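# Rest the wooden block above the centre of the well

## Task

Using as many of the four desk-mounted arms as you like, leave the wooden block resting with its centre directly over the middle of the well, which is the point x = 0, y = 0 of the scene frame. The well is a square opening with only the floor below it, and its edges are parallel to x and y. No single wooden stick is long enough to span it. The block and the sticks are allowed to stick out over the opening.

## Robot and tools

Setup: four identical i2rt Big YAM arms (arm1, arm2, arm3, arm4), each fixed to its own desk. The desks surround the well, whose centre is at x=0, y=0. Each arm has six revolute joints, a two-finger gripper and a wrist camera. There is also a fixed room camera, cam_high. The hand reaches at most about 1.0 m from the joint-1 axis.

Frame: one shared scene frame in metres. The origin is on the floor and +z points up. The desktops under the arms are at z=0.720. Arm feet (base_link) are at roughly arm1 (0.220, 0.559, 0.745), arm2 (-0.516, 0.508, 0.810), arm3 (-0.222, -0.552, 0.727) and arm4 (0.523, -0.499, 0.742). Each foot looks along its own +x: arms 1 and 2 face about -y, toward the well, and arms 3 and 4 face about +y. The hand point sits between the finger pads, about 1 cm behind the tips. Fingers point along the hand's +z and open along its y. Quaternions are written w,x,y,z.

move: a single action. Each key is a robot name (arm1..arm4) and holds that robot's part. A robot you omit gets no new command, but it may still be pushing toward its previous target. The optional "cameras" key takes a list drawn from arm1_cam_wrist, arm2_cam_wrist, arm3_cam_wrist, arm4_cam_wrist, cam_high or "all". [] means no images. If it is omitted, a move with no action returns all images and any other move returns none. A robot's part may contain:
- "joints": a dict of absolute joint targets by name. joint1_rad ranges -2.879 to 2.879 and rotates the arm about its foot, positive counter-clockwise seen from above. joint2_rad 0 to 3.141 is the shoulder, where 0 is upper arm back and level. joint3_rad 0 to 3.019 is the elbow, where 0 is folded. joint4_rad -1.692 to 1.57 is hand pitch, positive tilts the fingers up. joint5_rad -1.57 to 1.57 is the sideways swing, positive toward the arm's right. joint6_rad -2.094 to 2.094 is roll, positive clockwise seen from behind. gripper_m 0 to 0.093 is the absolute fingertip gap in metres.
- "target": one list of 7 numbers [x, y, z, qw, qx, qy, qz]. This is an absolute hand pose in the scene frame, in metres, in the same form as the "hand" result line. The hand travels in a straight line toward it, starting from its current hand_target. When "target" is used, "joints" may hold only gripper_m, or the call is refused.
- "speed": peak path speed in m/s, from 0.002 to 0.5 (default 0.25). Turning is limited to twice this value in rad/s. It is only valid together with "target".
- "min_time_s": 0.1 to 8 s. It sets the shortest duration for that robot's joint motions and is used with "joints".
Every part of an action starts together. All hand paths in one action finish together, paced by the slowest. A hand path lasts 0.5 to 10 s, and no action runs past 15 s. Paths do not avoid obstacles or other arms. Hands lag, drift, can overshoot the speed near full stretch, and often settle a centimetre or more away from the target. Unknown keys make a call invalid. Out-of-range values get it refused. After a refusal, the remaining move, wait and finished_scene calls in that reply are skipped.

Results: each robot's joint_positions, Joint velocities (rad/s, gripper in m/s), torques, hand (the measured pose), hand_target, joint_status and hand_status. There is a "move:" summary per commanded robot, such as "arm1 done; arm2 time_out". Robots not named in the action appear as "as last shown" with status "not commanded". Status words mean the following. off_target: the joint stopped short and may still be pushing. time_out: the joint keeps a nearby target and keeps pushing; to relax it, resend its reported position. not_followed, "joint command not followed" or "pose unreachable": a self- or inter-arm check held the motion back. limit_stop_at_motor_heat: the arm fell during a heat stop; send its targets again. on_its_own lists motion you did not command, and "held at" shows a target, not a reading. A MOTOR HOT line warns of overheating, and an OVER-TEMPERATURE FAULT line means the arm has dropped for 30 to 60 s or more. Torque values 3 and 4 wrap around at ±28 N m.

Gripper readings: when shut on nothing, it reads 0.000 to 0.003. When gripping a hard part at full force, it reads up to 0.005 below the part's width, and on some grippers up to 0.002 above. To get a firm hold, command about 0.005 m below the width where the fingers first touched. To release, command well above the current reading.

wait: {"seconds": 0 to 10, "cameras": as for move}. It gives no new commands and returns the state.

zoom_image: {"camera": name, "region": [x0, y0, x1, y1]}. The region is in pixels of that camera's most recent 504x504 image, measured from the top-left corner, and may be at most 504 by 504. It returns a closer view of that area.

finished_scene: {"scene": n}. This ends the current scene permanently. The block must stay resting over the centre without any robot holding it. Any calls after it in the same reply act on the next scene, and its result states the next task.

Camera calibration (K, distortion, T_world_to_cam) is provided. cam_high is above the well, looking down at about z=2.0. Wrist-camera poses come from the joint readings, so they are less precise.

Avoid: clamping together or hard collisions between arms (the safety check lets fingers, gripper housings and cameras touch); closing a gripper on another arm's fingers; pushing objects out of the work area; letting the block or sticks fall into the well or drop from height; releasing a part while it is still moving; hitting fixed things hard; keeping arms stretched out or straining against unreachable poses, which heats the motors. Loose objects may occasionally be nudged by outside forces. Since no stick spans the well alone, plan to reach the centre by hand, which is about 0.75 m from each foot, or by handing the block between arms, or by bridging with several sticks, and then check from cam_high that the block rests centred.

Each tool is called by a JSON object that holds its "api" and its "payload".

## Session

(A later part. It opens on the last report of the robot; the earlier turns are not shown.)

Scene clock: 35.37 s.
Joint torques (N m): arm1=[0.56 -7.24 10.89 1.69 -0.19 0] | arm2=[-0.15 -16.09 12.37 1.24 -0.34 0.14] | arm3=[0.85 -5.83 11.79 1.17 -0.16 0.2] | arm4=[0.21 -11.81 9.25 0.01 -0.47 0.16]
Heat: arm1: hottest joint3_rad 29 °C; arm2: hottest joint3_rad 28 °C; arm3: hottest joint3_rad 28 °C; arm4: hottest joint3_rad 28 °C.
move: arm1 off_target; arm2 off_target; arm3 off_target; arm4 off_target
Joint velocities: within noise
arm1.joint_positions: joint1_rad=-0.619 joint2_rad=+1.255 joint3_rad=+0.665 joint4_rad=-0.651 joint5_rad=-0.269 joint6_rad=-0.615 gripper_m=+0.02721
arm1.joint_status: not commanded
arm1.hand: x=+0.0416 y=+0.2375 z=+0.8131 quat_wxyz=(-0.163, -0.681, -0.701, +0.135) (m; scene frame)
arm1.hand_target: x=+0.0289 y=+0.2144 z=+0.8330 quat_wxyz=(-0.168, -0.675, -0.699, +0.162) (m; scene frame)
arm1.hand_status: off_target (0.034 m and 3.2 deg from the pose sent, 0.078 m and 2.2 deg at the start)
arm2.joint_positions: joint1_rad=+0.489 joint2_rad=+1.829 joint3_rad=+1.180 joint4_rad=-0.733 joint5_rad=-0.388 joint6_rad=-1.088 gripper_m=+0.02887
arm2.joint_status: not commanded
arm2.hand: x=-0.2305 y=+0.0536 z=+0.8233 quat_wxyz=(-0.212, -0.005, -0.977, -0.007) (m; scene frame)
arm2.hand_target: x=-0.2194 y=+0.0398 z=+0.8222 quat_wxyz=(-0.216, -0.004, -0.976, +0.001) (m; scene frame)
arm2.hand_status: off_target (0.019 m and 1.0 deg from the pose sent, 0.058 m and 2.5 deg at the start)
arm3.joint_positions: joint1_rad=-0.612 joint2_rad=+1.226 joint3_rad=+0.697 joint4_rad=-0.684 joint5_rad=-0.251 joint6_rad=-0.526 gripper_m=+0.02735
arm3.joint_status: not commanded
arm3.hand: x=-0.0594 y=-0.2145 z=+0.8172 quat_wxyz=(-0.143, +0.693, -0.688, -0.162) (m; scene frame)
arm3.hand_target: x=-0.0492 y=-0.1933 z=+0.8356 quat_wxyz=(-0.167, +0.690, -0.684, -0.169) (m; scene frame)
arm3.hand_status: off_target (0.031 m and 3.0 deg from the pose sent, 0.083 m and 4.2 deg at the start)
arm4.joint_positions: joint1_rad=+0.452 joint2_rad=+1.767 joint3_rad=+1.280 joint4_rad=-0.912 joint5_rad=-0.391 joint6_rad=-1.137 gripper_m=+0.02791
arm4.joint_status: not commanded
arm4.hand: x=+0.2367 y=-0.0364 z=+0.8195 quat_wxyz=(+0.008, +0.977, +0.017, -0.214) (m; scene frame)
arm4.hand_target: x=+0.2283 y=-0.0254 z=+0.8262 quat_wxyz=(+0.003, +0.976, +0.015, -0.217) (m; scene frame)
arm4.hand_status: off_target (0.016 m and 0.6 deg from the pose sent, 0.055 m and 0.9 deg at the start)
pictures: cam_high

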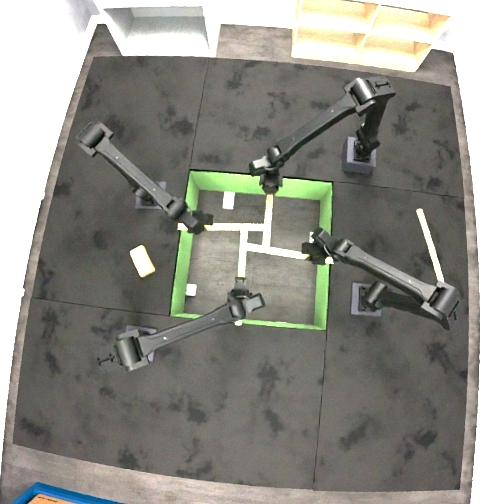

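{"api": "move", "payload": {"arm1": {"target": [0.046, 0.2345, 0.772, 0.0920, 0.6890, 0.7134, -0.0889], "speed": 0.05}, "arm2": {"target": [-0.2265, 0.056, 0.7646, 0.1340, 0.0044, 0.9910, -0.0006], "speed": 0.05}, "arm3": {"target": [-0.062, -0.2095, 0.7816, -0.0925, 0.7040, -0.6979, -0.0933], "speed": 0.05}, "arm4": {"target": [0.231, -0.037, 0.775, 0.0021, 0.9909, 0.0156, -0.1340], "speed": 0.05}, "cameras": ["cam_high"]}}

{"api": "zoom_image", "payload": {"camera": "cam_high", "region": [200, 190, 310, 300]}}

{"api": "zoom_image", "payload": {"camera": "cam_high", "region": [165, 195, 215, 245]}}

{"api": "zoom_image", "payload": {"camera": "cam_high", "region": [220, 285, 270, 335]}}

{"api": "zoom_image", "payload": {"camera": "cam_high", "region": [300, 235, 350, 285]}}

Scene clock: 38.93 s.
Joint torques (N m): arm1=[0.56 -7.94 8.28 0.85 -0.14 0.04] | arm2=[0.73 -17.03 8.79 1.33 -0.29 0.2] | arm3=[0.85 -6.3 10.28 0.05 -0.09 0.22] | arm4=[0.56 -12.16 6.78 0.83 -0.33 0.2]
Heat: arm1: hottest joint3_rad 29 °C; arm2: hottest joint3_rad 28 °C; arm3: hottest joint3_rad 29 °C; arm4: hottest joint3_rad 28 °C.
move: arm1 off_target; arm2 off_target; arm3 off_target; arm4 done
Joint velocities: within noise
arm1.joint_positions: joint1_rad=-0.549 joint2_rad=+1.378 joint3_rad=+0.665 joint4_rad=-0.651 joint5_rad=-0.127 joint6_rad=-0.585 gripper_m=+0.02721
arm1.joint_status: not commanded
arm1.hand: x=+0.0495 y=+0.2463 z=+0.7669 quat_wxyz=(-0.090, -0.688, -0.715, +0.083) (m; scene frame)
arm1.hand_target: x=+0.0461 y=+0.2347 z=+0.7722 quat_wxyz=(-0.092, -0.689, -0.713, +0.089) (m; scene frame)
arm1.hand_status: off_target (0.013 m and 0.7 deg from the pose sent, 0.041 m and 9.8 deg at the start)
arm2.joint_positions: joint1_rad=+0.536 joint2_rad=+1.908 joint3_rad=+1.180 joint4_rad=-0.698 joint5_rad=-0.231 joint6_rad=-1.064 gripper_m=+0.02887
arm2.joint_status: not commanded
arm2.hand: x=-0.2329 y=+0.0569 z=+0.7762 quat_wxyz=(-0.135, -0.002, -0.991, +0.004) (m; scene frame)
arm2.hand_target: x=-0.2267 y=+0.0564 z=+0.7648 quat_wxyz=(-0.134, -0.004, -0.991, +0.001) (m; scene frame)
arm2.hand_status: off_target (0.013 m and 0.5 deg from the pose sent, 0.059 m and 9.2 deg at the start)
arm3.joint_positions: joint1_rad=-0.550 joint2_rad=+1.345 joint3_rad=+0.705 joint4_rad=-0.715 joint5_rad=-0.127 joint6_rad=-0.503 gripper_m=+0.02735
arm3.joint_status: not commanded
arm3.hand: x=-0.0668 y=-0.2242 z=+0.7732 quat_wxyz=(-0.086, +0.707, -0.696, -0.091) (m; scene frame)
arm3.hand_target: x=-0.0622 y=-0.2099 z=+0.7818 quat_wxyz=(-0.093, +0.704, -0.698, -0.093) (m; scene frame)
arm3.hand_status: off_target (0.018 m and 0.8 deg from the pose sent, 0.036 m and 9.9 deg at the start)
arm4.joint_positions: joint1_rad=+0.502 joint2_rad=+1.827 joint3_rad=+1.280 joint4_rad=-0.908 joint5_rad=-0.233 joint6_rad=-1.108 gripper_m=+0.02791
arm4.joint_status: not commanded
arm4.hand: x=+0.2379 y=-0.0414 z=+0.7801 quat_wxyz=(+0.005, +0.991, +0.017, -0.132) (m; scene frame)
arm4.hand_target: x=+0.2311 y=-0.0373 z=+0.7749 quat_wxyz=(+0.002, +0.991, +0.016, -0.134) (m; scene frame)
arm4.hand_status: done (0.010 m and 0.4 deg from the pose sent, 0.045 m and 9.3 deg at the start)
pictures: cam_high

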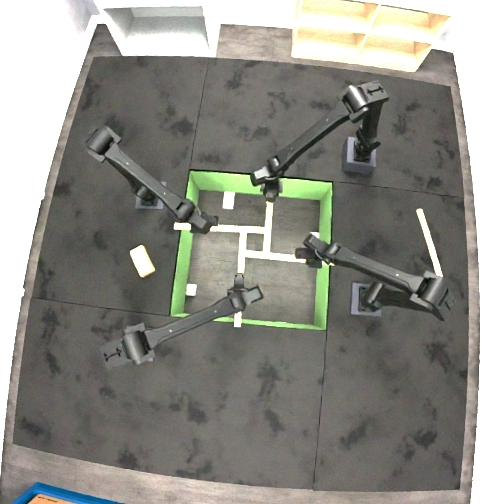

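Scaled by 4.582 from the camera's 504x504 image, which has a finer 720x720 frame.

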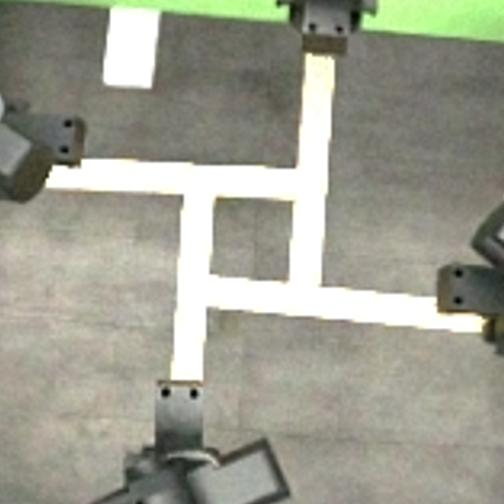

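Scaled by 10.080 from the camera's 504x504 image, which has a finer 720x720 frame.

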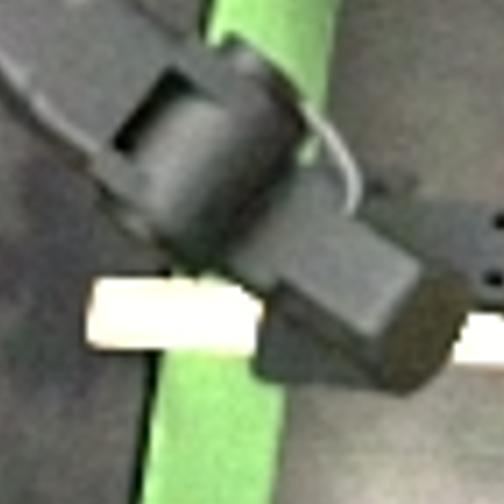

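Scaled by 10.080 from the camera's 504x504 image, which has a finer 720x720 frame.

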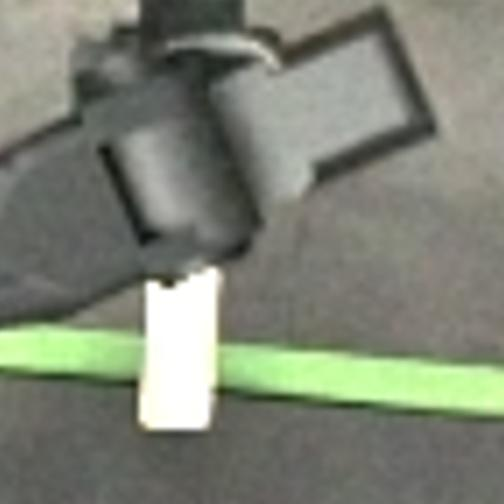

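Scaled by 10.080 from the camera's 504x504 image, which has a finer 720x720 frame.

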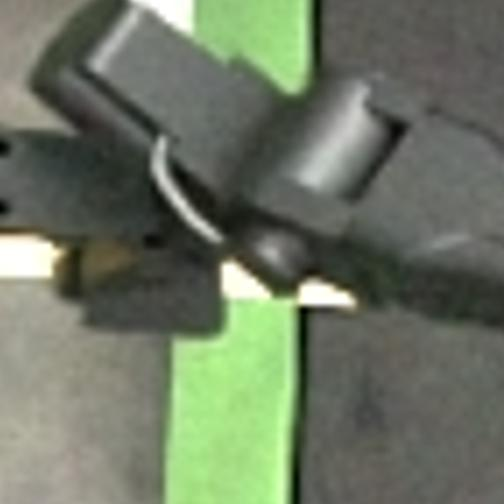

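{"api": "move", "payload": {"arm1": {"target": [0.040, 0.217, 0.790, 0.0920, 0.6890, 0.7134, -0.0889], "speed": 0.05}, "arm2": {"target": [-0.2225, 0.048, 0.771, 0.1340, 0.0044, 0.9910, -0.0006], "speed": 0.05}, "arm3": {"target": [-0.0545, -0.194, 0.797, -0.0925, 0.7040, -0.6979, -0.0933], "speed": 0.05}, "arm4": {"target": [0.227, -0.030, 0.778, 0.0021, 0.9909, 0.0156, -0.1340], "speed": 0.05}, "cameras": ["cam_high"]}}

{"api": "zoom_image", "payload": {"camera": "cam_high", "region": [200, 190, 310, 300]}}

Scene clock: 40.43 s.
Joint torques (N m): arm1=[0.56 -8.41 9.91 0.57 -0.11 0.01] | arm2=[0.03 -16.21 11.34 0.38 -0.31 0.18] | arm3=[0.91 -7 11.03 0.09 -0.09 0.19] | arm4=[0.38 -11.93 8.53 0.29 -0.41 0.16]
Heat: arm1: hottest joint3_rad 29 °C; arm2: hottest joint3_rad 28 °C; arm3: hottest joint3_rad 29 °C; arm4: hottest joint3_rad 29 °C.
move: arm1 off_target; arm2 off_target; arm3 off_target; arm4 off_target
Joint velocities: within noise
arm1.joint_positions: joint1_rad=-0.537 joint2_rad=+1.387 joint3_rad=+0.711 joint4_rad=-0.705 joint5_rad=-0.126 joint6_rad=-0.571 gripper_m=+0.02721
arm1.joint_status: not commanded
arm1.hand: x=+0.0483 y=+0.2371 z=+0.7772 quat_wxyz=(-0.088, -0.690, -0.715, +0.074) (m; scene frame)
arm1.hand_target: x=+0.0405 y=+0.2178 z=+0.7904 quat_wxyz=(-0.092, -0.689, -0.713, +0.089) (m; scene frame)
arm1.hand_status: off_target (0.025 m and 1.7 deg from the pose sent, 0.039 m and 0.7 deg at the start)
arm2.joint_positions: joint1_rad=+0.536 joint2_rad=+1.909 joint3_rad=+1.185 joint4_rad=-0.698 joint5_rad=-0.231 joint6_rad=-1.062 gripper_m=+0.02887
arm2.joint_status: not commanded
arm2.hand: x=-0.2319 y=+0.0550 z=+0.7770 quat_wxyz=(-0.136, -0.003, -0.991, +0.005) (m; scene frame)
arm2.hand_target: x=-0.2227 y=+0.0484 z=+0.7711 quat_wxyz=(-0.134, -0.004, -0.991, +0.001) (m; scene frame)
arm2.hand_status: off_target (0.013 m and 0.6 deg from the pose sent, 0.015 m and 0.5 deg at the start)
arm3.joint_positions: joint1_rad=-0.548 joint2_rad=+1.366 joint3_rad=+0.763 joint4_rad=-0.764 joint5_rad=-0.126 joint6_rad=-0.499 gripper_m=+0.02735
arm3.joint_status: not commanded
arm3.hand: x=-0.0609 y=-0.2120 z=+0.7845 quat_wxyz=(-0.081, +0.706, -0.698, -0.089) (m; scene frame)
arm3.hand_target: x=-0.0548 y=-0.1946 z=+0.7973 quat_wxyz=(-0.093, +0.704, -0.698, -0.094) (m; scene frame)
arm3.hand_status: off_target (0.023 m and 1.4 deg from the pose sent, 0.040 m and 0.8 deg at the start)
arm4.joint_positions: joint1_rad=+0.502 joint2_rad=+1.836 joint3_rad=+1.284 joint4_rad=-0.908 joint5_rad=-0.231 joint6_rad=-1.105 gripper_m=+0.02791
arm4.joint_status: not commanded
arm4.hand: x=+0.2374 y=-0.0405 z=+0.7770 quat_wxyz=(+0.006, +0.991, +0.016, -0.130) (m; scene frame)
arm4.hand_target: x=+0.2272 y=-0.0304 z=+0.7781 quat_wxyz=(+0.002, +0.991, +0.016, -0.134) (m; scene frame)
arm4.hand_status: off_target (0.015 m and 0.6 deg from the pose sent, 0.016 m and 0.4 deg at the start)
pictures: cam_high

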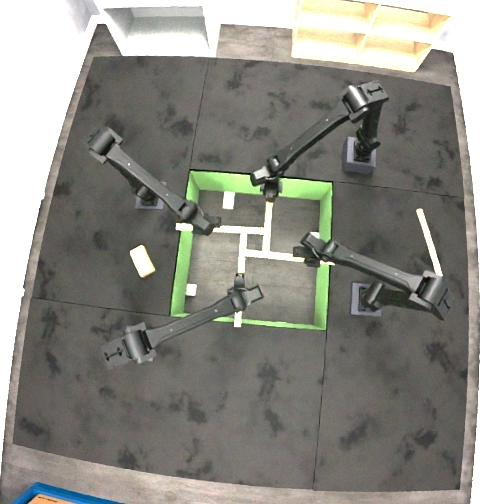

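Scaled by 4.582 from the camera's 504x504 image, which has a finer 720x720 frame.

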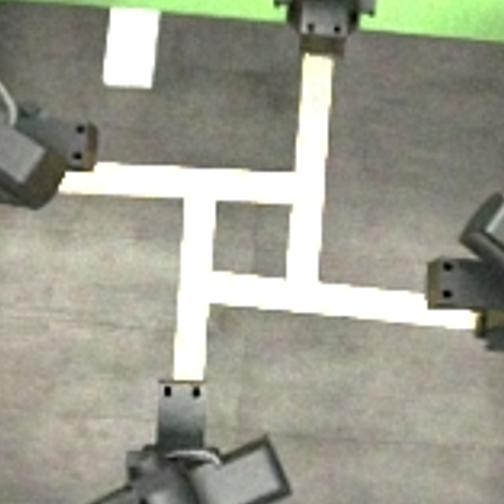

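{"api": "move", "payload": {"arm1": {"target": [0.046, 0.2335, 0.755, 0.0545, 0.6927, 0.7172, -0.0527], "speed": 0.04}, "arm2": {"target": [-0.228, 0.056, 0.748, 0.0819, 0.0044, 0.9966, -0.0004], "speed": 0.04}, "arm3": {"target": [-0.061, -0.2075, 0.762, -0.0558, 0.7079, -0.7018, -0.0563], "speed": 0.04}, "arm4": {"target": [0.2325, -0.0395, 0.757, 0.0013, 0.9965, 0.0156, -0.0819], "speed": 0.04}, "cameras": ["cam_high"]}}

{"api": "zoom_image", "payload": {"camera": "cam_high", "region": [200, 190, 310, 300]}}

Scene clock: 42.67 s.
Joint torques (N m): arm1=[0.62 -8.76 7.83 0.94 -0.1 0.03] | arm2=[0.62 -16.03 10.73 0.32 -0.27 0.22] | arm3=[0.91 -7.41 8.95 0.06 -0.04 0.2] | arm4=[0.44 -12.16 7.45 0.06 -0.31 0.2]
Heat: arm1: hottest joint3_rad 29 °C; arm2: hottest joint3_rad 28 °C; arm3: hottest joint3_rad 29 °C; arm4: hottest joint3_rad 29 °C.
move: arm1 off_target; arm2 off_target; arm3 off_target; arm4 done
Joint velocities: within noise
arm1.joint_positions: joint1_rad=-0.520 joint2_rad=+1.461 joint3_rad=+0.711 joint4_rad=-0.705 joint5_rad=-0.066 joint6_rad=-0.563 gripper_m=+0.02721
arm1.joint_status: not commanded
arm1.hand: x=+0.0495 y=+0.2461 z=+0.7511 quat_wxyz=(-0.052, -0.692, -0.718, +0.045) (m; scene frame)
arm1.hand_target: x=+0.0462 y=+0.2338 z=+0.7552 quat_wxyz=(-0.055, -0.693, -0.717, +0.053) (m; scene frame)
arm1.hand_status: off_target (0.014 m and 1.0 deg from the pose sent, 0.023 m and 4.6 deg at the start)
arm2.joint_positions: joint1_rad=+0.564 joint2_rad=+1.945 joint3_rad=+1.190 joint4_rad=-0.708 joint5_rad=-0.136 joint6_rad=-1.048 gripper_m=+0.02887
arm2.joint_status: not commanded
arm2.hand: x=-0.2365 y=+0.0606 z=+0.7567 quat_wxyz=(-0.085, -0.001, -0.996, +0.008) (m; scene frame)
arm2.hand_target: x=-0.2282 y=+0.0564 z=+0.7482 quat_wxyz=(-0.082, -0.004, -0.997, +0.001) (m; scene frame)
arm2.hand_status: off_target (0.013 m and 1.0 deg from the pose sent, 0.029 m and 6.2 deg at the start)
arm3.joint_positions: joint1_rad=-0.526 joint2_rad=+1.439 joint3_rad=+0.763 joint4_rad=-0.764 joint5_rad=-0.074 joint6_rad=-0.487 gripper_m=+0.02735
arm3.joint_status: not commanded
arm3.hand: x=-0.0634 y=-0.2182 z=+0.7579 quat_wxyz=(-0.052, +0.710, -0.700, -0.055) (m; scene frame)
arm3.hand_target: x=-0.0612 y=-0.2077 z=+0.7622 quat_wxyz=(-0.056, +0.708, -0.702, -0.057) (m; scene frame)
arm3.hand_status: off_target (0.012 m and 0.5 deg from the pose sent, 0.023 m and 4.8 deg at the start)
arm4.joint_positions: joint1_rad=+0.532 joint2_rad=+1.862 joint3_rad=+1.284 joint4_rad=-0.908 joint5_rad=-0.137 joint6_rad=-1.089 gripper_m=+0.02791
arm4.joint_status: not commanded
arm4.hand: x=+0.2390 y=-0.0434 z=+0.7606 quat_wxyz=(-0.002, +0.996, +0.019, -0.083) (m; scene frame)
arm4.hand_target: x=+0.2326 y=-0.0396 z=+0.7570 quat_wxyz=(+0.001, +0.997, +0.016, -0.082) (m; scene frame)
arm4.hand_status: done (0.008 m and 0.6 deg from the pose sent, 0.021 m and 5.6 deg at the start)
pictures: cam_high

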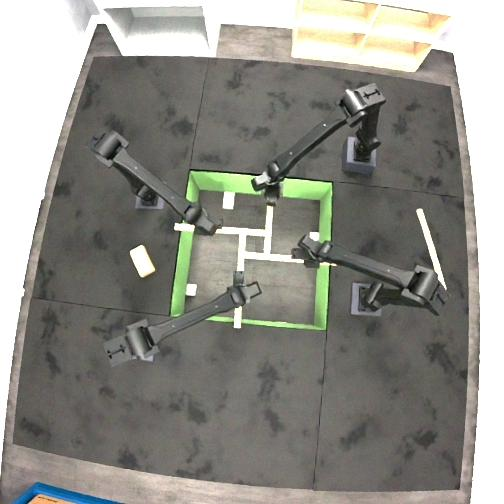

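Scaled by 4.582 from the camera's 504x504 image, which has a finer 720x720 frame.

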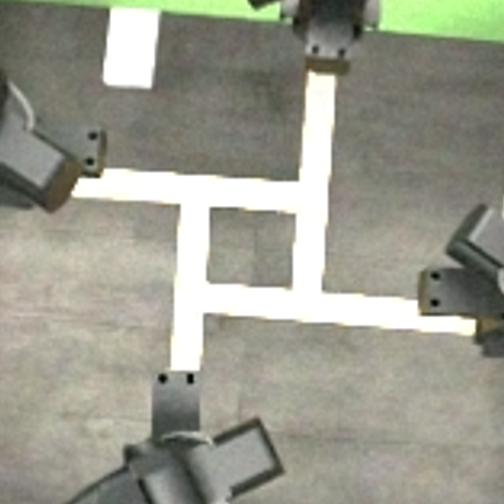

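{"api": "move", "payload": {"arm1": {"target": [0.043, 0.2195, 0.766, 0.0545, 0.6927, 0.7172, -0.0527], "speed": 0.04}, "arm2": {"target": [-0.223, 0.0425, 0.755, 0.0819, 0.0044, 0.9966, -0.0004], "speed": 0.04}, "arm3": {"target": [-0.057, -0.195, 0.773, -0.0558, 0.7079, -0.7018, -0.0563], "speed": 0.04}, "arm4": {"target": [0.228, -0.0285, 0.762, 0.0013, 0.9965, 0.0156, -0.0819], "speed": 0.04}, "cameras": ["cam_high"]}}

{"api": "zoom_image", "payload": {"camera": "cam_high", "region": [200, 190, 310, 300]}}

Scene clock: 45.73 s.
Joint torques (N m): arm1=[0.62 -9.23 9.37 0.54 -0.07 0.05] | arm2=[0.15 -17.55 11.41 0.23 -0.34 0.19] | arm3=[0.85 -7.53 10.37 -0.09 -0.02 0.19] | arm4=[0.21 -12.28 8.36 -0.18 -0.35 0.14]
Heat: arm1: hottest joint3_rad 29 °C; arm2: hottest joint3_rad 29 °C; arm3: hottest joint3_rad 29 °C; arm4: hottest joint3_rad 29 °C.
move: arm1 off_target; arm2 off_target; arm3 off_target; arm4 off_target
Joint velocities: within noise
arm1.joint_positions: joint1_rad=-0.508 joint2_rad=+1.470 joint3_rad=+0.738 joint4_rad=-0.732 joint5_rad=-0.066 joint6_rad=-0.550 gripper_m=+0.02721
arm1.joint_status: not commanded
arm1.hand: x=+0.0504 y=+0.2392 z=+0.7557 quat_wxyz=(-0.051, -0.693, -0.718, +0.040) (m; scene frame)
arm1.hand_target: x=+0.0433 y=+0.2201 z=+0.7664 quat_wxyz=(-0.055, -0.693, -0.717, +0.053) (m; scene frame)
arm1.hand_status: off_target (0.023 m and 1.6 deg from the pose sent, 0.031 m and 1.0 deg at the start)
arm2.joint_positions: joint1_rad=+0.564 joint2_rad=+1.966 joint3_rad=+1.236 joint4_rad=-0.746 joint5_rad=-0.135 joint6_rad=-1.046 gripper_m=+0.02887
arm2.joint_status: not commanded
arm2.hand: x=-0.2315 y=+0.0514 z=+0.7594 quat_wxyz=(-0.081, -0.003, -0.997, +0.003) (m; scene frame)
arm2.hand_target: x=-0.2232 y=+0.0430 z=+0.7550 quat_wxyz=(-0.082, -0.004, -0.997, +0.001) (m; scene frame)
arm2.hand_status: off_target (0.013 m and 0.3 deg from the pose sent, 0.023 m and 1.0 deg at the start)
arm3.joint_positions: joint1_rad=-0.520 joint2_rad=+1.449 joint3_rad=+0.794 joint4_rad=-0.797 joint5_rad=-0.074 joint6_rad=-0.482 gripper_m=+0.02735
arm3.joint_status: not commanded
arm3.hand: x=-0.0626 y=-0.2119 z=+0.7634 quat_wxyz=(-0.046, +0.711, -0.700, -0.054) (m; scene frame)
arm3.hand_target: x=-0.0573 y=-0.1955 z=+0.7733 quat_wxyz=(-0.056, +0.708, -0.702, -0.057) (m; scene frame)
arm3.hand_status: off_target (0.020 m and 1.2 deg from the pose sent, 0.028 m and 0.5 deg at the start)
arm4.joint_positions: joint1_rad=+0.532 joint2_rad=+1.879 joint3_rad=+1.316 joint4_rad=-0.930 joint5_rad=-0.135 joint6_rad=-1.085 gripper_m=+0.02791
arm4.joint_status: not commanded
arm4.hand: x=+0.2358 y=-0.0373 z=+0.7622 quat_wxyz=(+0.001, +0.997, +0.017, -0.081) (m; scene frame)
arm4.hand_target: x=+0.2282 y=-0.0288 z=+0.7620 quat_wxyz=(+0.001, +0.997, +0.016, -0.082) (m; scene frame)
arm4.hand_status: off_target (0.012 m and 0.2 deg from the pose sent, 0.019 m and 0.6 deg at the start)
pictures: cam_high

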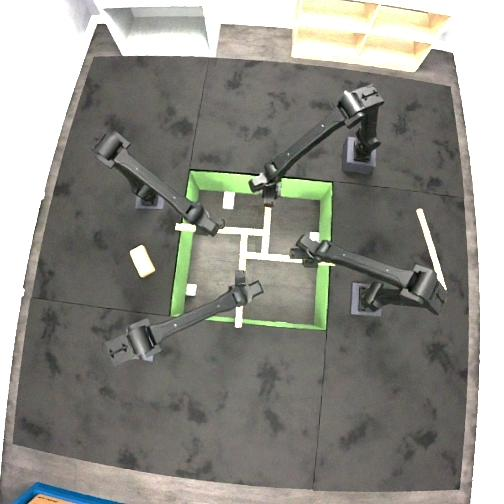

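Scaled by 4.582 from the camera's 504x504 image, which has a finer 720x720 frame.

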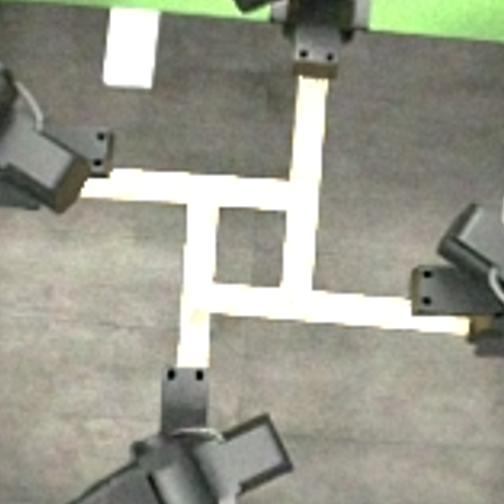

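{"api": "move", "payload": {"arm2": {"joints": {"gripper_m": 0.037}}}}

{"api": "move", "payload": {"arm3": {"joints": {"gripper_m": 0.037}}}}

{"api": "move", "payload": {"arm4": {"joints": {"gripper_m": 0.037}}, "cameras": ["cam_high"]}}

{"api": "zoom_image", "payload": {"camera": "cam_high", "region": [200, 190, 310, 300]}}

Scene clock: 46.67 s.
Joint torques (N m): arm1=[0.62 -9.23 9.35 0.53 -0.11 0.02] | arm2=[0.26 -17.73 10.81 0.17 -0.28 0.14] | arm3=[0.91 -7.71 10.36 -0.1 -0.03 0.19] | arm4=[0.15 -12.51 8.4 -0.06 -0.35 0.14]
Heat: arm1: hottest joint3_rad 29 °C; arm2: hottest joint3_rad 29 °C; arm3: hottest joint3_rad 29 °C; arm4: hottest joint3_rad 29 °C.
move: arm2 done
Joint velocities: within noise
arm1.joint_positions: joint1_rad=-0.507 joint2_rad=+1.471 joint3_rad=+0.738 joint4_rad=-0.733 joint5_rad=-0.065 joint6_rad=-0.549 gripper_m=+0.02721
arm1.joint_status: not commanded
arm1.hand: x=+0.0506 y=+0.2396 z=+0.7551 quat_wxyz=(-0.050, -0.693, -0.718, +0.038) (m; scene frame)
arm1.hand_target: x=+0.0434 y=+0.2200 z=+0.7665 quat_wxyz=(-0.055, -0.693, -0.717, +0.053) (m; scene frame)
arm1.hand_status: not commanded
arm2.joint_positions: joint1_rad=+0.564 joint2_rad=+1.966 joint3_rad=+1.241 joint4_rad=-0.747 joint5_rad=-0.136 joint6_rad=-1.046 gripper_m=+0.03690
arm2.joint_status: all done
arm2.hand: x=-0.2304 y=+0.0495 z=+0.7608 quat_wxyz=(-0.083, -0.003, -0.997, +0.004) (m; scene frame)
arm2.hand_target: x=-0.2232 y=+0.0430 z=+0.7550 quat_wxyz=(-0.082, -0.004, -0.997, +0.001) (m; scene frame)
arm2.hand_status: not commanded
arm3: as last shown
arm3.joint_positions: joint1_rad=-0.520 joint2_rad=+1.451 joint3_rad=+0.794 joint4_rad=-0.797 joint5_rad=-0.073 joint6_rad=-0.481 gripper_m=+0.02735
arm3.hand: x=-0.0626 y=-0.2121 z=+0.7630 quat_wxyz=(-0.046, +0.710, -0.701, -0.053) (m; scene frame)
arm4.joint_positions: joint1_rad=+0.532 joint2_rad=+1.880 joint3_rad=+1.316 joint4_rad=-0.931 joint5_rad=-0.135 joint6_rad=-1.085 gripper_m=+0.02791
arm4.joint_status: not commanded
arm4.hand: x=+0.2359 y=-0.0375 z=+0.7614 quat_wxyz=(+0.002, +0.997, +0.017, -0.080) (m; scene frame)
arm4.hand_target: x=+0.2283 y=-0.0289 z=+0.7620 quat_wxyz=(+0.001, +0.997, +0.016, -0.082) (m; scene frame)
arm4.hand_status: not commanded
pictures: none

Scene clock: 47.17 s.
Joint torques (N m): arm1=[0.62 -9.11 9.35 0.57 -0.12 0.01] | arm2=[0.15 -17.55 11.18 0.21 -0.31 0.15] | arm3=[0.91 -7.71 10.17 -0.12 -0.03 0.2] | arm4=[0.03 -12.45 8.39 -0.13 -0.35 0.14]
Heat: arm1: hottest joint3_rad 29 °C; arm2: hottest joint3_rad 29 °C; arm3: hottest joint3_rad 29 °C; arm4: hottest joint3_rad 29 °C.
move: arm3 done
Joint velocities: within noise
arm1.joint_positions: joint1_rad=-0.507 joint2_rad=+1.472 joint3_rad=+0.738 joint4_rad=-0.734 joint5_rad=-0.064 joint6_rad=-0.548 gripper_m=+0.02721
arm1.joint_status: not commanded
arm1.hand: x=+0.0507 y=+0.2399 z=+0.7547 quat_wxyz=(-0.050, -0.693, -0.718, +0.037) (m; scene frame)
arm1.hand_target: x=+0.0433 y=+0.2200 z=+0.7664 quat_wxyz=(-0.055, -0.693, -0.717, +0.053) (m; scene frame)
arm1.hand_status: not commanded
arm2: as last shown
arm2.joint_positions: joint1_rad=+0.564 joint2_rad=+1.966 joint3_rad=+1.241 joint4_rad=-0.747 joint5_rad=-0.136 joint6_rad=-1.046 gripper_m=+0.03692
arm3.joint_positions: joint1_rad=-0.520 joint2_rad=+1.451 joint3_rad=+0.797 joint4_rad=-0.797 joint5_rad=-0.073 joint6_rad=-0.480 gripper_m=+0.03683
arm3.joint_status: all done
arm3.hand: x=-0.0620 y=-0.2109 z=+0.7639 quat_wxyz=(-0.047, +0.710, -0.701, -0.054) (m; scene frame)
arm3.hand_target: x=-0.0573 y=-0.1955 z=+0.7733 quat_wxyz=(-0.056, +0.708, -0.702, -0.057) (m; scene frame)
arm3.hand_status: not commanded
arm4.joint_positions: joint1_rad=+0.532 joint2_rad=+1.881 joint3_rad=+1.316 joint4_rad=-0.931 joint5_rad=-0.135 joint6_rad=-1.085 gripper_m=+0.02791
arm4.joint_status: not commanded
arm4.hand: x=+0.2359 y=-0.0376 z=+0.7610 quat_wxyz=(+0.002, +0.997, +0.017, -0.080) (m; scene frame)
arm4.hand_target: x=+0.2282 y=-0.0289 z=+0.7620 quat_wxyz=(+0.001, +0.997, +0.016, -0.082) (m; scene frame)
arm4.hand_status: not commanded
pictures: none

Scene clock: 47.63 s.
Joint torques (N m): arm1=[0.62 -9.41 9.32 0.59 -0.14 0] | arm2=[-0.03 -17.61 11 0.27 -0.31 0.14] | arm3=[0.85 -7.71 10.18 -0.12 -0.03 0.2] | arm4=[0.09 -12.51 8.39 -0.12 -0.34 0.14]
Heat: arm1: hottest joint3_rad 29 °C; arm2: hottest joint3_rad 29 °C; arm3: hottest joint3_rad 29 °C; arm4: hottest joint3_rad 29 °C.
move: arm4 done
Joint velocities: within noise
arm1.joint_positions: joint1_rad=-0.507 joint2_rad=+1.473 joint3_rad=+0.738 joint4_rad=-0.735 joint5_rad=-0.064 joint6_rad=-0.548 gripper_m=+0.02721
arm1.joint_status: not commanded
arm1.hand: x=+0.0509 y=+0.2403 z=+0.7543 quat_wxyz=(-0.049, -0.694, -0.718, +0.036) (m; scene frame)
arm1.hand_target: x=+0.0434 y=+0.2201 z=+0.7664 quat_wxyz=(-0.055, -0.693, -0.717, +0.053) (m; scene frame)
arm1.hand_status: not commanded
arm2, arm3: as last shown
arm3.joint_positions: joint1_rad=-0.520 joint2_rad=+1.451 joint3_rad=+0.797 joint4_rad=-0.797 joint5_rad=-0.073 joint6_rad=-0.480 gripper_m=+0.03691
arm4.joint_positions: joint1_rad=+0.532 joint2_rad=+1.882 joint3_rad=+1.316 joint4_rad=-0.931 joint5_rad=-0.135 joint6_rad=-1.085 gripper_m=+0.03683
arm4.joint_status: all done
arm4.hand: x=+0.2360 y=-0.0376 z=+0.7607 quat_wxyz=(+0.003, +0.997, +0.017, -0.080) (m; scene frame)
arm4.hand_target: x=+0.2282 y=-0.0289 z=+0.7620 quat_wxyz=(+0.001, +0.997, +0.016, -0.082) (m; scene frame)
arm4.hand_status: not commanded
pictures: cam_high

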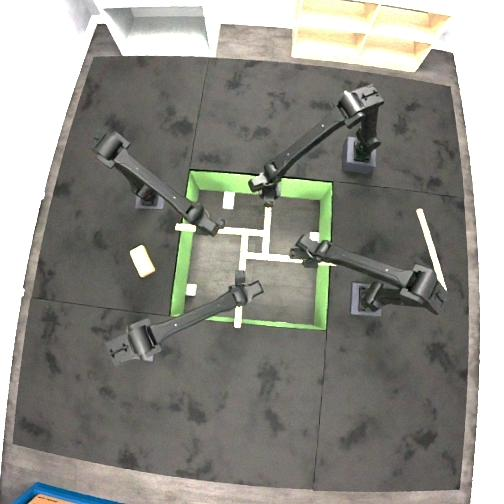

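Scaled by 4.582 from the camera's 504x504 image, which has a finer 720x720 frame.

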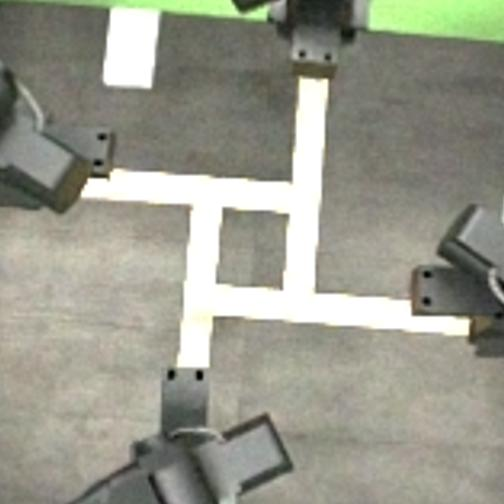

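{"api": "move", "payload": {"arm1": {"joints": {"gripper_m": 0.037}}}}

{"api": "move", "payload": {"arm1": {"joints": {"gripper_m": 0.09}}, "arm2": {"joints": {"gripper_m": 0.09}}, "arm3": {"joints": {"gripper_m": 0.09}}, "arm4": {"joints": {"gripper_m": 0.09}}, "cameras": ["cam_high"]}}

{"api": "zoom_image", "payload": {"camera": "cam_high", "region": [200, 190, 310, 300]}}

Scene clock: 48.47 s.
Joint torques (N m): arm1=[0.62 -9.41 9.17 0.61 -0.13 0] | arm2=[0.21 -16.85 11.15 0.38 -0.34 0.17] | arm3=[0.85 -7.77 10.18 -0.09 -0.03 0.2] | arm4=[0.15 -12.57 8.39 -0.09 -0.35 0.13]
Heat: arm1: hottest joint3_rad 30 °C; arm2: hottest joint3_rad 29 °C; arm3: hottest joint3_rad 29 °C; arm4: hottest joint3_rad 29 °C.
move: arm1 done
Joint velocities: within noise
arm1.joint_positions: joint1_rad=-0.507 joint2_rad=+1.473 joint3_rad=+0.741 joint4_rad=-0.735 joint5_rad=-0.064 joint6_rad=-0.548 gripper_m=+0.03682
arm1.joint_status: all done
arm1.hand: x=+0.0502 y=+0.2392 z=+0.7551 quat_wxyz=(-0.050, -0.694, -0.718, +0.038) (m; scene frame)
arm1.hand_target: x=+0.0434 y=+0.2200 z=+0.7664 quat_wxyz=(-0.055, -0.693, -0.717, +0.053) (m; scene frame)
arm1.hand_status: not commanded
arm2, arm3, arm4: as last shown
arm4.joint_positions: joint1_rad=+0.532 joint2_rad=+1.882 joint3_rad=+1.316 joint4_rad=-0.931 joint5_rad=-0.135 joint6_rad=-1.085 gripper_m=+0.03693
pictures: none

Scene clock: 49.20 s.
Joint torques (N m): arm1=[0.62 -9.35 9.18 0.59 -0.14 0] | arm2=[-0.21 -17.96 10.99 0.18 -0.32 0.13] | arm3=[0.85 -7.71 10.17 -0.1 -0.03 0.2] | arm4=[0.03 -12.57 8.38 -0.1 -0.35 0.14]
Heat: arm1: hottest joint3_rad 30 °C; arm2: hottest joint3_rad 29 °C; arm3: hottest joint3_rad 29 °C; arm4: hottest joint3_rad 29 °C.
move: arm1 done; arm2 done; arm3 done; arm4 done
Joint velocities: within noise
arm1.joint_positions: joint1_rad=-0.507 joint2_rad=+1.473 joint3_rad=+0.741 joint4_rad=-0.735 joint5_rad=-0.064 joint6_rad=-0.548 gripper_m=+0.08981
arm1.joint_status: all done
arm1.hand: x=+0.0502 y=+0.2392 z=+0.7551 quat_wxyz=(-0.050, -0.694, -0.718, +0.038) (m; scene frame)
arm1.hand_target: x=+0.0434 y=+0.2200 z=+0.7664 quat_wxyz=(-0.055, -0.693, -0.717, +0.053) (m; scene frame)
arm1.hand_status: not commanded
arm2.joint_positions: joint1_rad=+0.564 joint2_rad=+1.966 joint3_rad=+1.241 joint4_rad=-0.747 joint5_rad=-0.136 joint6_rad=-1.046 gripper_m=+0.08982
arm2.joint_status: all done
arm2.hand: x=-0.2304 y=+0.0495 z=+0.7608 quat_wxyz=(-0.083, -0.003, -0.997, +0.004) (m; scene frame)
arm2.hand_target: x=-0.2233 y=+0.0430 z=+0.7550 quat_wxyz=(-0.082, -0.004, -0.997, +0.001) (m; scene frame)
arm2.hand_status: not commanded
arm3.joint_positions: joint1_rad=-0.520 joint2_rad=+1.451 joint3_rad=+0.797 joint4_rad=-0.797 joint5_rad=-0.073 joint6_rad=-0.480 gripper_m=+0.08981
arm3.joint_status: all done
arm3.hand: x=-0.0620 y=-0.2109 z=+0.7639 quat_wxyz=(-0.047, +0.710, -0.701, -0.054) (m; scene frame)
arm3.hand_target: x=-0.0573 y=-0.1955 z=+0.7733 quat_wxyz=(-0.056, +0.708, -0.702, -0.057) (m; scene frame)
arm3.hand_status: not commanded
arm4.joint_positions: joint1_rad=+0.532 joint2_rad=+1.882 joint3_rad=+1.316 joint4_rad=-0.931 joint5_rad=-0.135 joint6_rad=-1.085 gripper_m=+0.08984
arm4.joint_status: all done
arm4.hand: x=+0.2360 y=-0.0376 z=+0.7607 quat_wxyz=(+0.003, +0.997, +0.017, -0.080) (m; scene frame)
arm4.hand_target: x=+0.2282 y=-0.0289 z=+0.7620 quat_wxyz=(+0.001, +0.997, +0.016, -0.082) (m; scene frame)
arm4.hand_status: not commanded
pictures: cam_high

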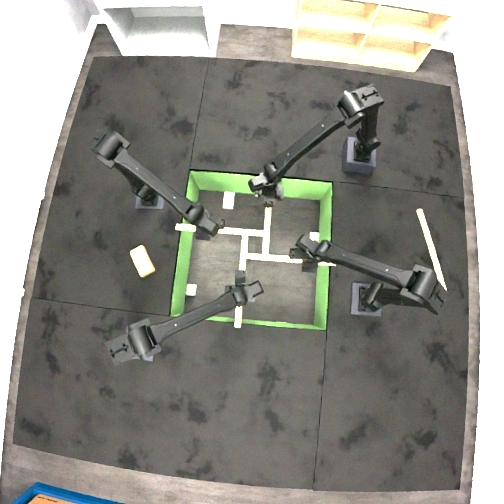

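Scaled by 4.582 from the camera's 504x504 image, which has a finer 720x720 frame.

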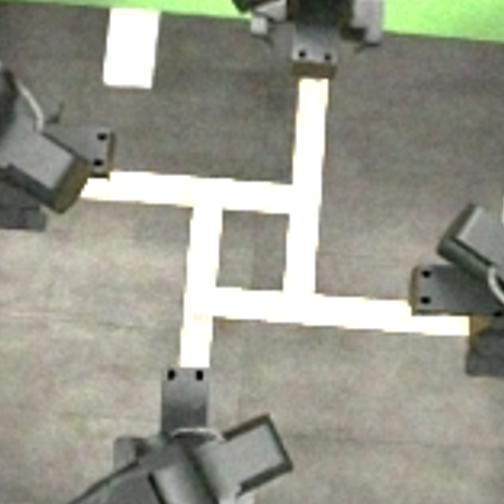

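{"api": "move", "payload": {"arm1": {"target": [0.0502, 0.245, 0.92, 0.0545, 0.6927, 0.7172, -0.0527], "speed": 0.1}, "arm2": {"target": [-0.2304, 0.0495, 0.92, 0.0819, 0.0044, 0.9966, -0.0004], "speed": 0.1}, "arm3": {"target": [-0.062, -0.215, 0.92, -0.0558, 0.7079, -0.7018, -0.0563], "speed": 0.1}, "arm4": {"target": [0.236, -0.0376, 0.92, 0.0013, 0.9965, 0.0156, -0.0819], "speed": 0.1}, "cameras": ["cam_high"]}}

{"api": "zoom_image", "payload": {"camera": "cam_high", "region": [110, 225, 180, 295]}}

{"api": "zoom_image", "payload": {"camera": "cam_high", "region": [200, 190, 310, 300]}}

Scene clock: 51.93 s.
Joint torques (N m): arm1=[-0.32 -8.88 11.51 0.42 -0.15 -0.13] | arm2=[-0.85 -19.31 13.14 0.12 -0.32 0.09] | arm3=[-0.15 -8.41 12.14 -0.21 -0.08 0.08] | arm4=[0.03 -13.8 9.63 -0.17 -0.36 0.12]
Heat: arm1: hottest joint3_rad 30 °C; arm2: hottest joint3_rad 29 °C; arm3: hottest joint3_rad 29 °C; arm4: hottest joint3_rad 29 °C.
move: arm1 off_target; arm2 off_target; arm3 off_target; arm4 off_target
Joint velocities: within noise
arm1.joint_positions: joint1_rad=-0.507 joint2_rad=+1.212 joint3_rad=+0.923 joint4_rad=-1.201 joint5_rad=-0.064 joint6_rad=-0.548 gripper_m=+0.08987
arm1.joint_status: not commanded
arm1.hand: x=+0.0597 y=+0.2596 z=+0.8963 quat_wxyz=(-0.047, -0.694, -0.718, +0.027) (m; scene frame)
arm1.hand_target: x=+0.0507 y=+0.2459 z=+0.9199 quat_wxyz=(-0.054, -0.693, -0.717, +0.053) (m; scene frame)
arm1.hand_status: off_target (0.029 m and 3.1 deg from the pose sent, 0.165 m and 1.8 deg at the start)
arm2.joint_positions: joint1_rad=+0.564 joint2_rad=+1.759 joint3_rad=+1.363 joint4_rad=-1.118 joint5_rad=-0.136 joint6_rad=-1.046 gripper_m=+0.08990
arm2.joint_status: not commanded
arm2.hand: x=-0.2374 y=+0.0611 z=+0.9020 quat_wxyz=(-0.072, -0.004, -0.997, -0.014) (m; scene frame)
arm2.hand_target: x=-0.2307 y=+0.0501 z=+0.9201 quat_wxyz=(-0.082, -0.004, -0.997, +0.001) (m; scene frame)
arm2.hand_status: off_target (0.023 m and 2.0 deg from the pose sent, 0.159 m and 0.5 deg at the start)
arm3.joint_positions: joint1_rad=-0.520 joint2_rad=+1.253 joint3_rad=+1.000 joint4_rad=-1.230 joint5_rad=-0.073 joint6_rad=-0.480 gripper_m=+0.08989
arm3.joint_status: not commanded
arm3.hand: x=-0.0698 y=-0.2264 z=+0.8967 quat_wxyz=(-0.031, +0.710, -0.702, -0.049) (m; scene frame)
arm3.hand_target: x=-0.0624 y=-0.2158 z=+0.9200 quat_wxyz=(-0.056, +0.708, -0.702, -0.056) (m; scene frame)
arm3.hand_status: off_target (0.027 m and 2.9 deg from the pose sent, 0.156 m and 1.1 deg at the start)
arm4.joint_positions: joint1_rad=+0.532 joint2_rad=+1.730 joint3_rad=+1.500 joint4_rad=-1.297 joint5_rad=-0.135 joint6_rad=-1.085 gripper_m=+0.08991
arm4.joint_status: not commanded
arm4.hand: x=+0.2423 y=-0.0465 z=+0.9014 quat_wxyz=(+0.016, +0.997, +0.016, -0.073) (m; scene frame)
arm4.hand_target: x=+0.2364 y=-0.0382 z=+0.9201 quat_wxyz=(+0.001, +0.997, +0.016, -0.082) (m; scene frame)
arm4.hand_status: off_target (0.022 m and 2.0 deg from the pose sent, 0.159 m and 0.3 deg at the start)
pictures: cam_high

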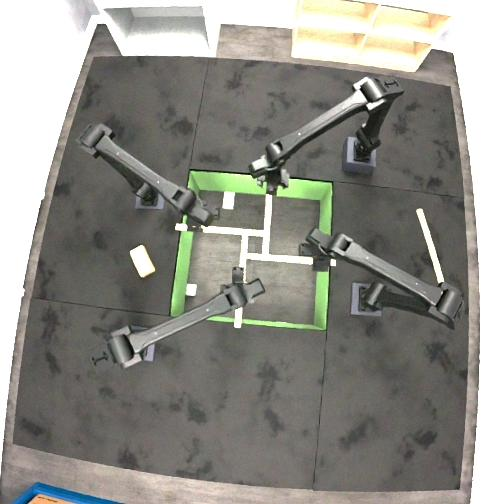

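Scaled by 7.200 from the camera's 504x504 image, which has a finer 720x720 frame.

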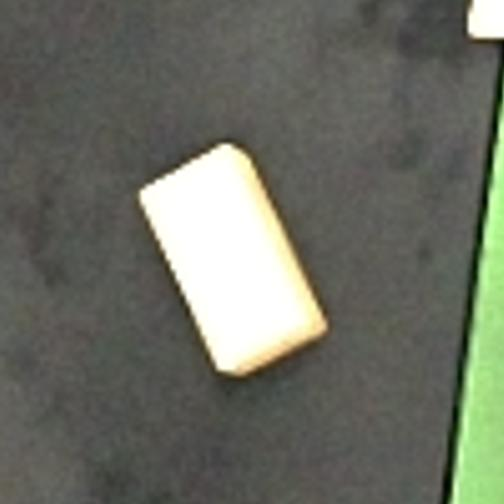

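Scaled by 4.582 from the camera's 504x504 image, which has a finer 720x720 frame.

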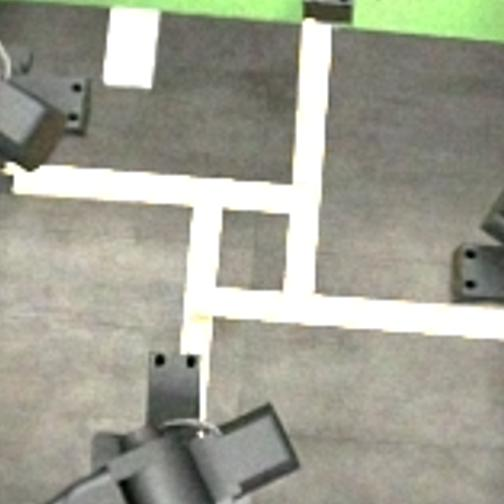

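{"api": "move", "payload": {"arm1": {"target": [0.05, 0.36, 1.0, 0, 0.7071, 0.7071, 0], "speed": 0.2}, "arm2": {"target": [-0.36, 0.05, 1.0, 0, 0, 1, 0], "speed": 0.2}, "arm3": {"joints": {"joint1_rad": -1.5, "joint6_rad": -0.41, "joint5_rad": 0.0, "joint2_rad": 1.15, "joint4_rad": -1.35}, "min_time_s": 2.5}, "arm4": {"target": [0.36, -0.05, 1.0, 0, 1, 0, 0], "speed": 0.2}}}

{"api": "move", "payload": {"arm3": {"target": [0.145, -0.516, 0.87, 0, 0.2538, -0.9673, 0], "speed": 0.2}, "cameras": ["arm3_cam_wrist", "cam_high"]}}

Scene clock: 55.40 s.
Joint torques (N m): arm1=[-0.91 -5.77 11.84 0.16 -0.04 -0.23] | arm2=[-0.5 -17.55 13.76 -0.1 -0.06 -0.07] | arm3=[-0.03 -7.53 12.26 -0.18 0.03 0.19] | arm4=[-0.38 -11.81 9.83 -0.32 -0.04 -0.07]
Heat: arm1: hottest joint3_rad 30 °C; arm2: hottest joint3_rad 30 °C; arm3: hottest joint3_rad 30 °C; arm4: hottest joint3_rad 30 °C.
move: arm1 off_target; arm2 off_target; arm3 done; arm4 off_target
Joint velocities: within noise
arm1.joint_positions: joint1_rad=-0.664 joint2_rad=+1.007 joint3_rad=+0.996 joint4_rad=-1.604 joint5_rad=+0.013 joint6_rad=-0.671 gripper_m=+0.08987
arm1.joint_status: not commanded
arm1.hand: x=+0.0598 y=+0.3676 z=+0.9776 quat_wxyz=(+0.003, -0.707, -0.706, -0.026) (m; scene frame)
arm1.hand_target: x=+0.0506 y=+0.3607 z=+0.9995 quat_wxyz=(+0.000, -0.707, -0.707, +0.000) (m; scene frame)
arm1.hand_status: off_target (0.026 m and 2.9 deg from the pose sent, 0.145 m and 6.5 deg at the start)
arm2.joint_positions: joint1_rad=+0.386 joint2_rad=+1.612 joint3_rad=+1.393 joint4_rad=-1.381 joint5_rad=+0.001 joint6_rad=-1.228 gripper_m=+0.08990
arm2.joint_status: not commanded
arm2.hand: x=-0.3609 y=+0.0619 z=+0.9811 quat_wxyz=(+0.006, -0.003, -1.000, -0.019) (m; scene frame)
arm2.hand_target: x=-0.3603 y=+0.0507 z=+1.0000 quat_wxyz=(+0.000, +0.000, -1.000, +0.000) (m; scene frame)
arm2.hand_status: off_target (0.022 m and 2.2 deg from the pose sent, 0.157 m and 8.5 deg at the start)
arm3.joint_positions: joint1_rad=-1.496 joint2_rad=+1.166 joint3_rad=+1.000 joint4_rad=-1.341 joint5_rad=-0.002 joint6_rad=-0.423 gripper_m=+0.08989
arm3.joint_status: all done
arm3.hand: x=+0.1030 y=-0.5122 z=+0.9217 quat_wxyz=(-0.032, +0.269, -0.962, +0.003) (m; scene frame)
arm3.hand_target: x=+0.1138 y=-0.5127 z=+0.9456 quat_wxyz=(-0.059, +0.261, -0.964, +0.008) (m; scene frame)
arm3.hand_status: not commanded
arm4.joint_positions: joint1_rad=+0.377 joint2_rad=+1.585 joint3_rad=+1.536 joint4_rad=-1.553 joint5_rad=+0.005 joint6_rad=-1.203 gripper_m=+0.08991
arm4.joint_status: not commanded
arm4.hand: x=+0.3608 y=-0.0583 z=+0.9821 quat_wxyz=(+0.017, +1.000, -0.004, +0.005) (m; scene frame)
arm4.hand_target: x=+0.3601 y=-0.0506 z=+0.9998 quat_wxyz=(+0.000, +1.000, +0.000, +0.000) (m; scene frame)
arm4.hand_status: off_target (0.020 m and 2.0 deg from the pose sent, 0.154 m and 8.8 deg at the start)
pictures: none

Scene clock: 56.47 s.
Joint torques (N m): arm1=[-0.97 -5.83 11.84 0.17 -0.05 -0.23] | arm2=[-0.73 -17.2 13.91 -0.08 -0.05 -0.12] | arm3=[-0.32 -8.06 10 0.39 0.06 0.17] | arm4=[-0.21 -11.69 9.8 -0.36 -0.04 -0.07]
Heat: arm1: hottest joint3_rad 30 °C; arm2: hottest joint3_rad 30 °C; arm3: hottest joint3_rad 31 °C; arm4: hottest joint3_rad 30 °C.
move: arm3 off_target
Joint velocities: within noise
arm1, arm2, arm4: as last shown
arm3.joint_positions: joint1_rad=-1.511 joint2_rad=+1.353 joint3_rad=+1.000 joint4_rad=-1.252 joint5_rad=+0.000 joint6_rad=-0.423 gripper_m=+0.08989
arm3.joint_status: not commanded
arm3.hand: x=+0.1319 y=-0.5141 z=+0.8622 quat_wxyz=(+0.016, +0.262, -0.965, -0.004) (m; scene frame)
arm3.hand_target: x=+0.1447 y=-0.5160 z=+0.8702 quat_wxyz=(+0.000, +0.254, -0.967, +0.000) (m; scene frame)
arm3.hand_status: off_target (0.015 m and 2.1 deg from the pose sent, 0.067 m and 4.2 deg at the start)
pictures: arm3_cam_wrist, cam_high
camera_calibration:
arm3_cam_wrist: T_world_to_cam=[[0.513265, -0.857993, -0.0201587, -0.490786], [-0.676003, -0.418644, 0.606429, -0.645042], [-0.528752, -0.297632, -0.794882, 0.724365], [0, 0, 0, 1]] pos_world=[0.198862, -0.47554, 0.957063]

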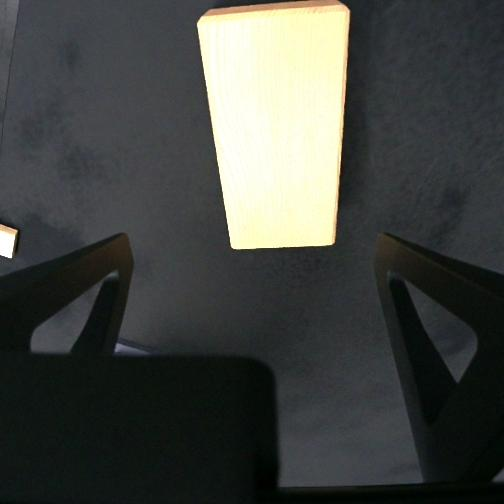

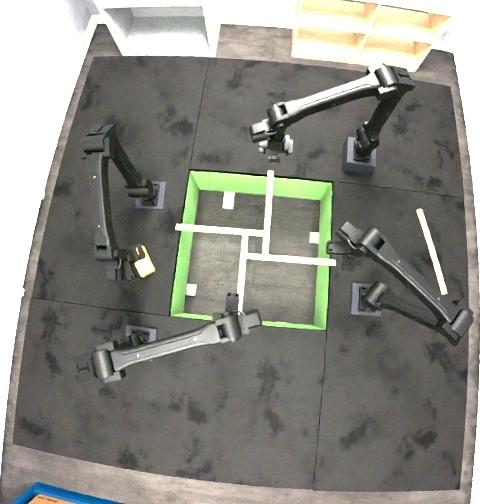

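{"api": "move", "payload": {"arm3": {"target": [0.146, -0.5235, 0.80, 0, -0.2882, 0.9576, 0], "speed": 0.12}, "cameras": ["arm3_cam_wrist"]}}

Scene clock: 58.20 s.
Joint torques (N m): arm1=[-0.91 -5.77 11.85 0.17 -0.04 -0.23] | arm2=[-0.91 -17.38 13.89 -0.1 -0.07 -0.06] | arm3=[-0.32 -7.82 7.54 0.44 0.03 -0.01] | arm4=[-0.38 -11.93 9.85 -0.35 -0.04 -0.07]
Heat: arm1: hottest joint3_rad 30 °C; arm2: hottest joint3_rad 30 °C; arm3: hottest joint3_rad 30 °C; arm4: hottest joint3_rad 30 °C.
move: arm3 done
Joint velocities: within noise
arm1, arm2, arm4: as last shown
arm3.joint_positions: joint1_rad=-1.531 joint2_rad=+1.430 joint3_rad=+0.906 joint4_rad=-1.051 joint5_rad=+0.000 joint6_rad=-0.492 gripper_m=+0.08989
arm3.joint_status: not commanded
arm3.hand: x=+0.1422 y=-0.5204 z=+0.8029 quat_wxyz=(+0.001, +0.286, -0.958, -0.001) (m; scene frame)
arm3.hand_target: x=+0.1459 y=-0.5235 z=+0.8000 quat_wxyz=(+0.000, +0.288, -0.958, +0.000) (m; scene frame)
arm3.hand_status: done (0.006 m and 0.3 deg from the pose sent, 0.064 m and 3.6 deg at the start)
pictures: arm3_cam_wrist
camera_calibration:
arm3_cam_wrist: T_world_to_cam=[[0.554918, -0.831872, -0.00736965, -0.5052], [-0.672553, -0.45382, 0.584568, -0.60608], [-0.489631, -0.319431, -0.811311, 0.677089], [0, 0, 0, 1]] pos_world=[0.204247, -0.47903, 0.899902]

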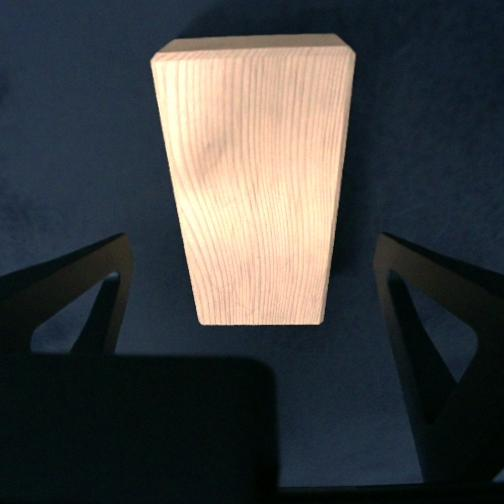

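{"api": "move", "payload": {"arm3": {"target": [0.141, -0.5265, 0.743, 0, -0.3007, 0.9537, 0], "speed": 0.08}, "cameras": ["arm3_cam_wrist"]}}

{"api": "move", "payload": {"arm3": {"joints": {"gripper_m": 0.06}}, "cameras": ["arm3_cam_wrist"]}}

Scene clock: 59.97 s.
Joint torques (N m): arm1=[-0.91 -5.83 11.84 0.16 -0.04 -0.23] | arm2=[-0.5 -18.08 14.11 -0.13 -0.01 -0.03] | arm3=[-0.32 -8.06 6.64 0.44 0.02 0] | arm4=[-0.5 -11.81 9.85 -0.34 -0.06 -0.07]
Heat: arm1: hottest joint3_rad 31 °C; arm2: hottest joint3_rad 30 °C; arm3: hottest joint3_rad 30 °C; arm4: hottest joint3_rad 30 °C.
move: arm3 done
Joint velocities: within noise
arm1, arm2, arm4: as last shown
arm3.joint_positions: joint1_rad=-1.538 joint2_rad=+1.515 joint3_rad=+0.821 joint4_rad=-0.877 joint5_rad=+0.000 joint6_rad=-0.526 gripper_m=+0.08989
arm3.joint_status: not commanded
arm3.hand: x=+0.1384 y=-0.5233 z=+0.7469 quat_wxyz=(+0.000, +0.299, -0.954, -0.001) (m; scene frame)
arm3.hand_target: x=+0.1409 y=-0.5265 z=+0.7430 quat_wxyz=(+0.000, +0.301, -0.954, +0.000) (m; scene frame)
arm3.hand_status: done (0.006 m and 0.3 deg from the pose sent, 0.060 m and 1.8 deg at the start)
pictures: arm3_cam_wrist
camera_calibration:
arm3_cam_wrist: T_world_to_cam=[[0.576978, -0.816737, -0.00604781, -0.502017], [-0.661755, -0.471807, 0.582648, -0.586619], [-0.478724, -0.332173, -0.812702, 0.621679], [0, 0, 0, 1]] pos_world=[0.199068, -0.480281, 0.843996]

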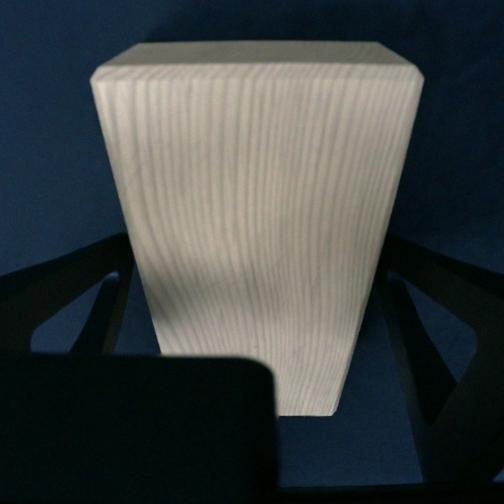

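Scene clock: 60.50 s.
Joint torques (N m): arm1=[-0.91 -5.83 11.84 0.17 -0.05 -0.23] | arm2=[-0.62 -18.61 13.81 0.08 -0.06 -0.08] | arm3=[-0.26 -8 6.65 0.4 -0.03 -0.01] | arm4=[-0.32 -11.87 9.83 -0.34 -0.05 -0.06]
Heat: arm1: hottest joint3_rad 31 °C; arm2: hottest joint3_rad 30 °C; arm3: hottest joint3_rad 30 °C; arm4: hottest joint3_rad 30 °C.
move: arm3 off_target
Joint velocities: within noise
arm1, arm2, arm4: as last shown
arm3.joint_positions: joint1_rad=-1.538 joint2_rad=+1.515 joint3_rad=+0.821 joint4_rad=-0.876 joint5_rad=+0.002 joint6_rad=-0.526 gripper_m=+0.06926
arm3.joint_status: gripper_m off_target (ended at +0.06928, target +0.06000)
arm3.hand: x=+0.1386 y=-0.5237 z=+0.7469 quat_wxyz=(+0.000, +0.299, -0.954, +0.000) (m; scene frame)
arm3.hand_target: x=+0.1408 y=-0.5266 z=+0.7430 quat_wxyz=(+0.000, +0.301, -0.954, +0.000) (m; scene frame)
arm3.hand_status: not commanded
pictures: arm3_cam_wrist
camera_calibration:
arm3_cam_wrist: T_world_to_cam=[[0.577238, -0.816564, -0.00439142, -0.503666], [-0.662125, -0.471197, 0.582722, -0.586276], [-0.477899, -0.333461, -0.81266, 0.620889], [0, 0, 0, 1]] pos_world=[0.19927, -0.480484, 0.843995]

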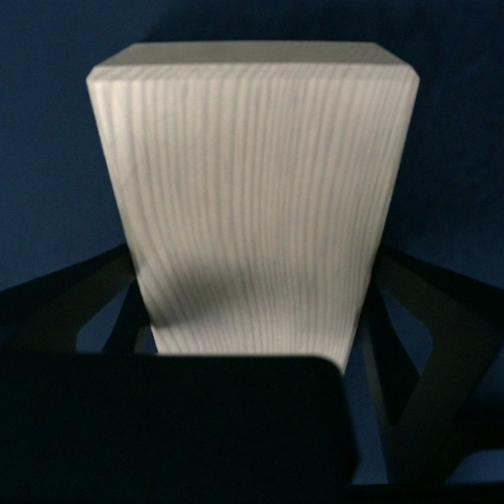

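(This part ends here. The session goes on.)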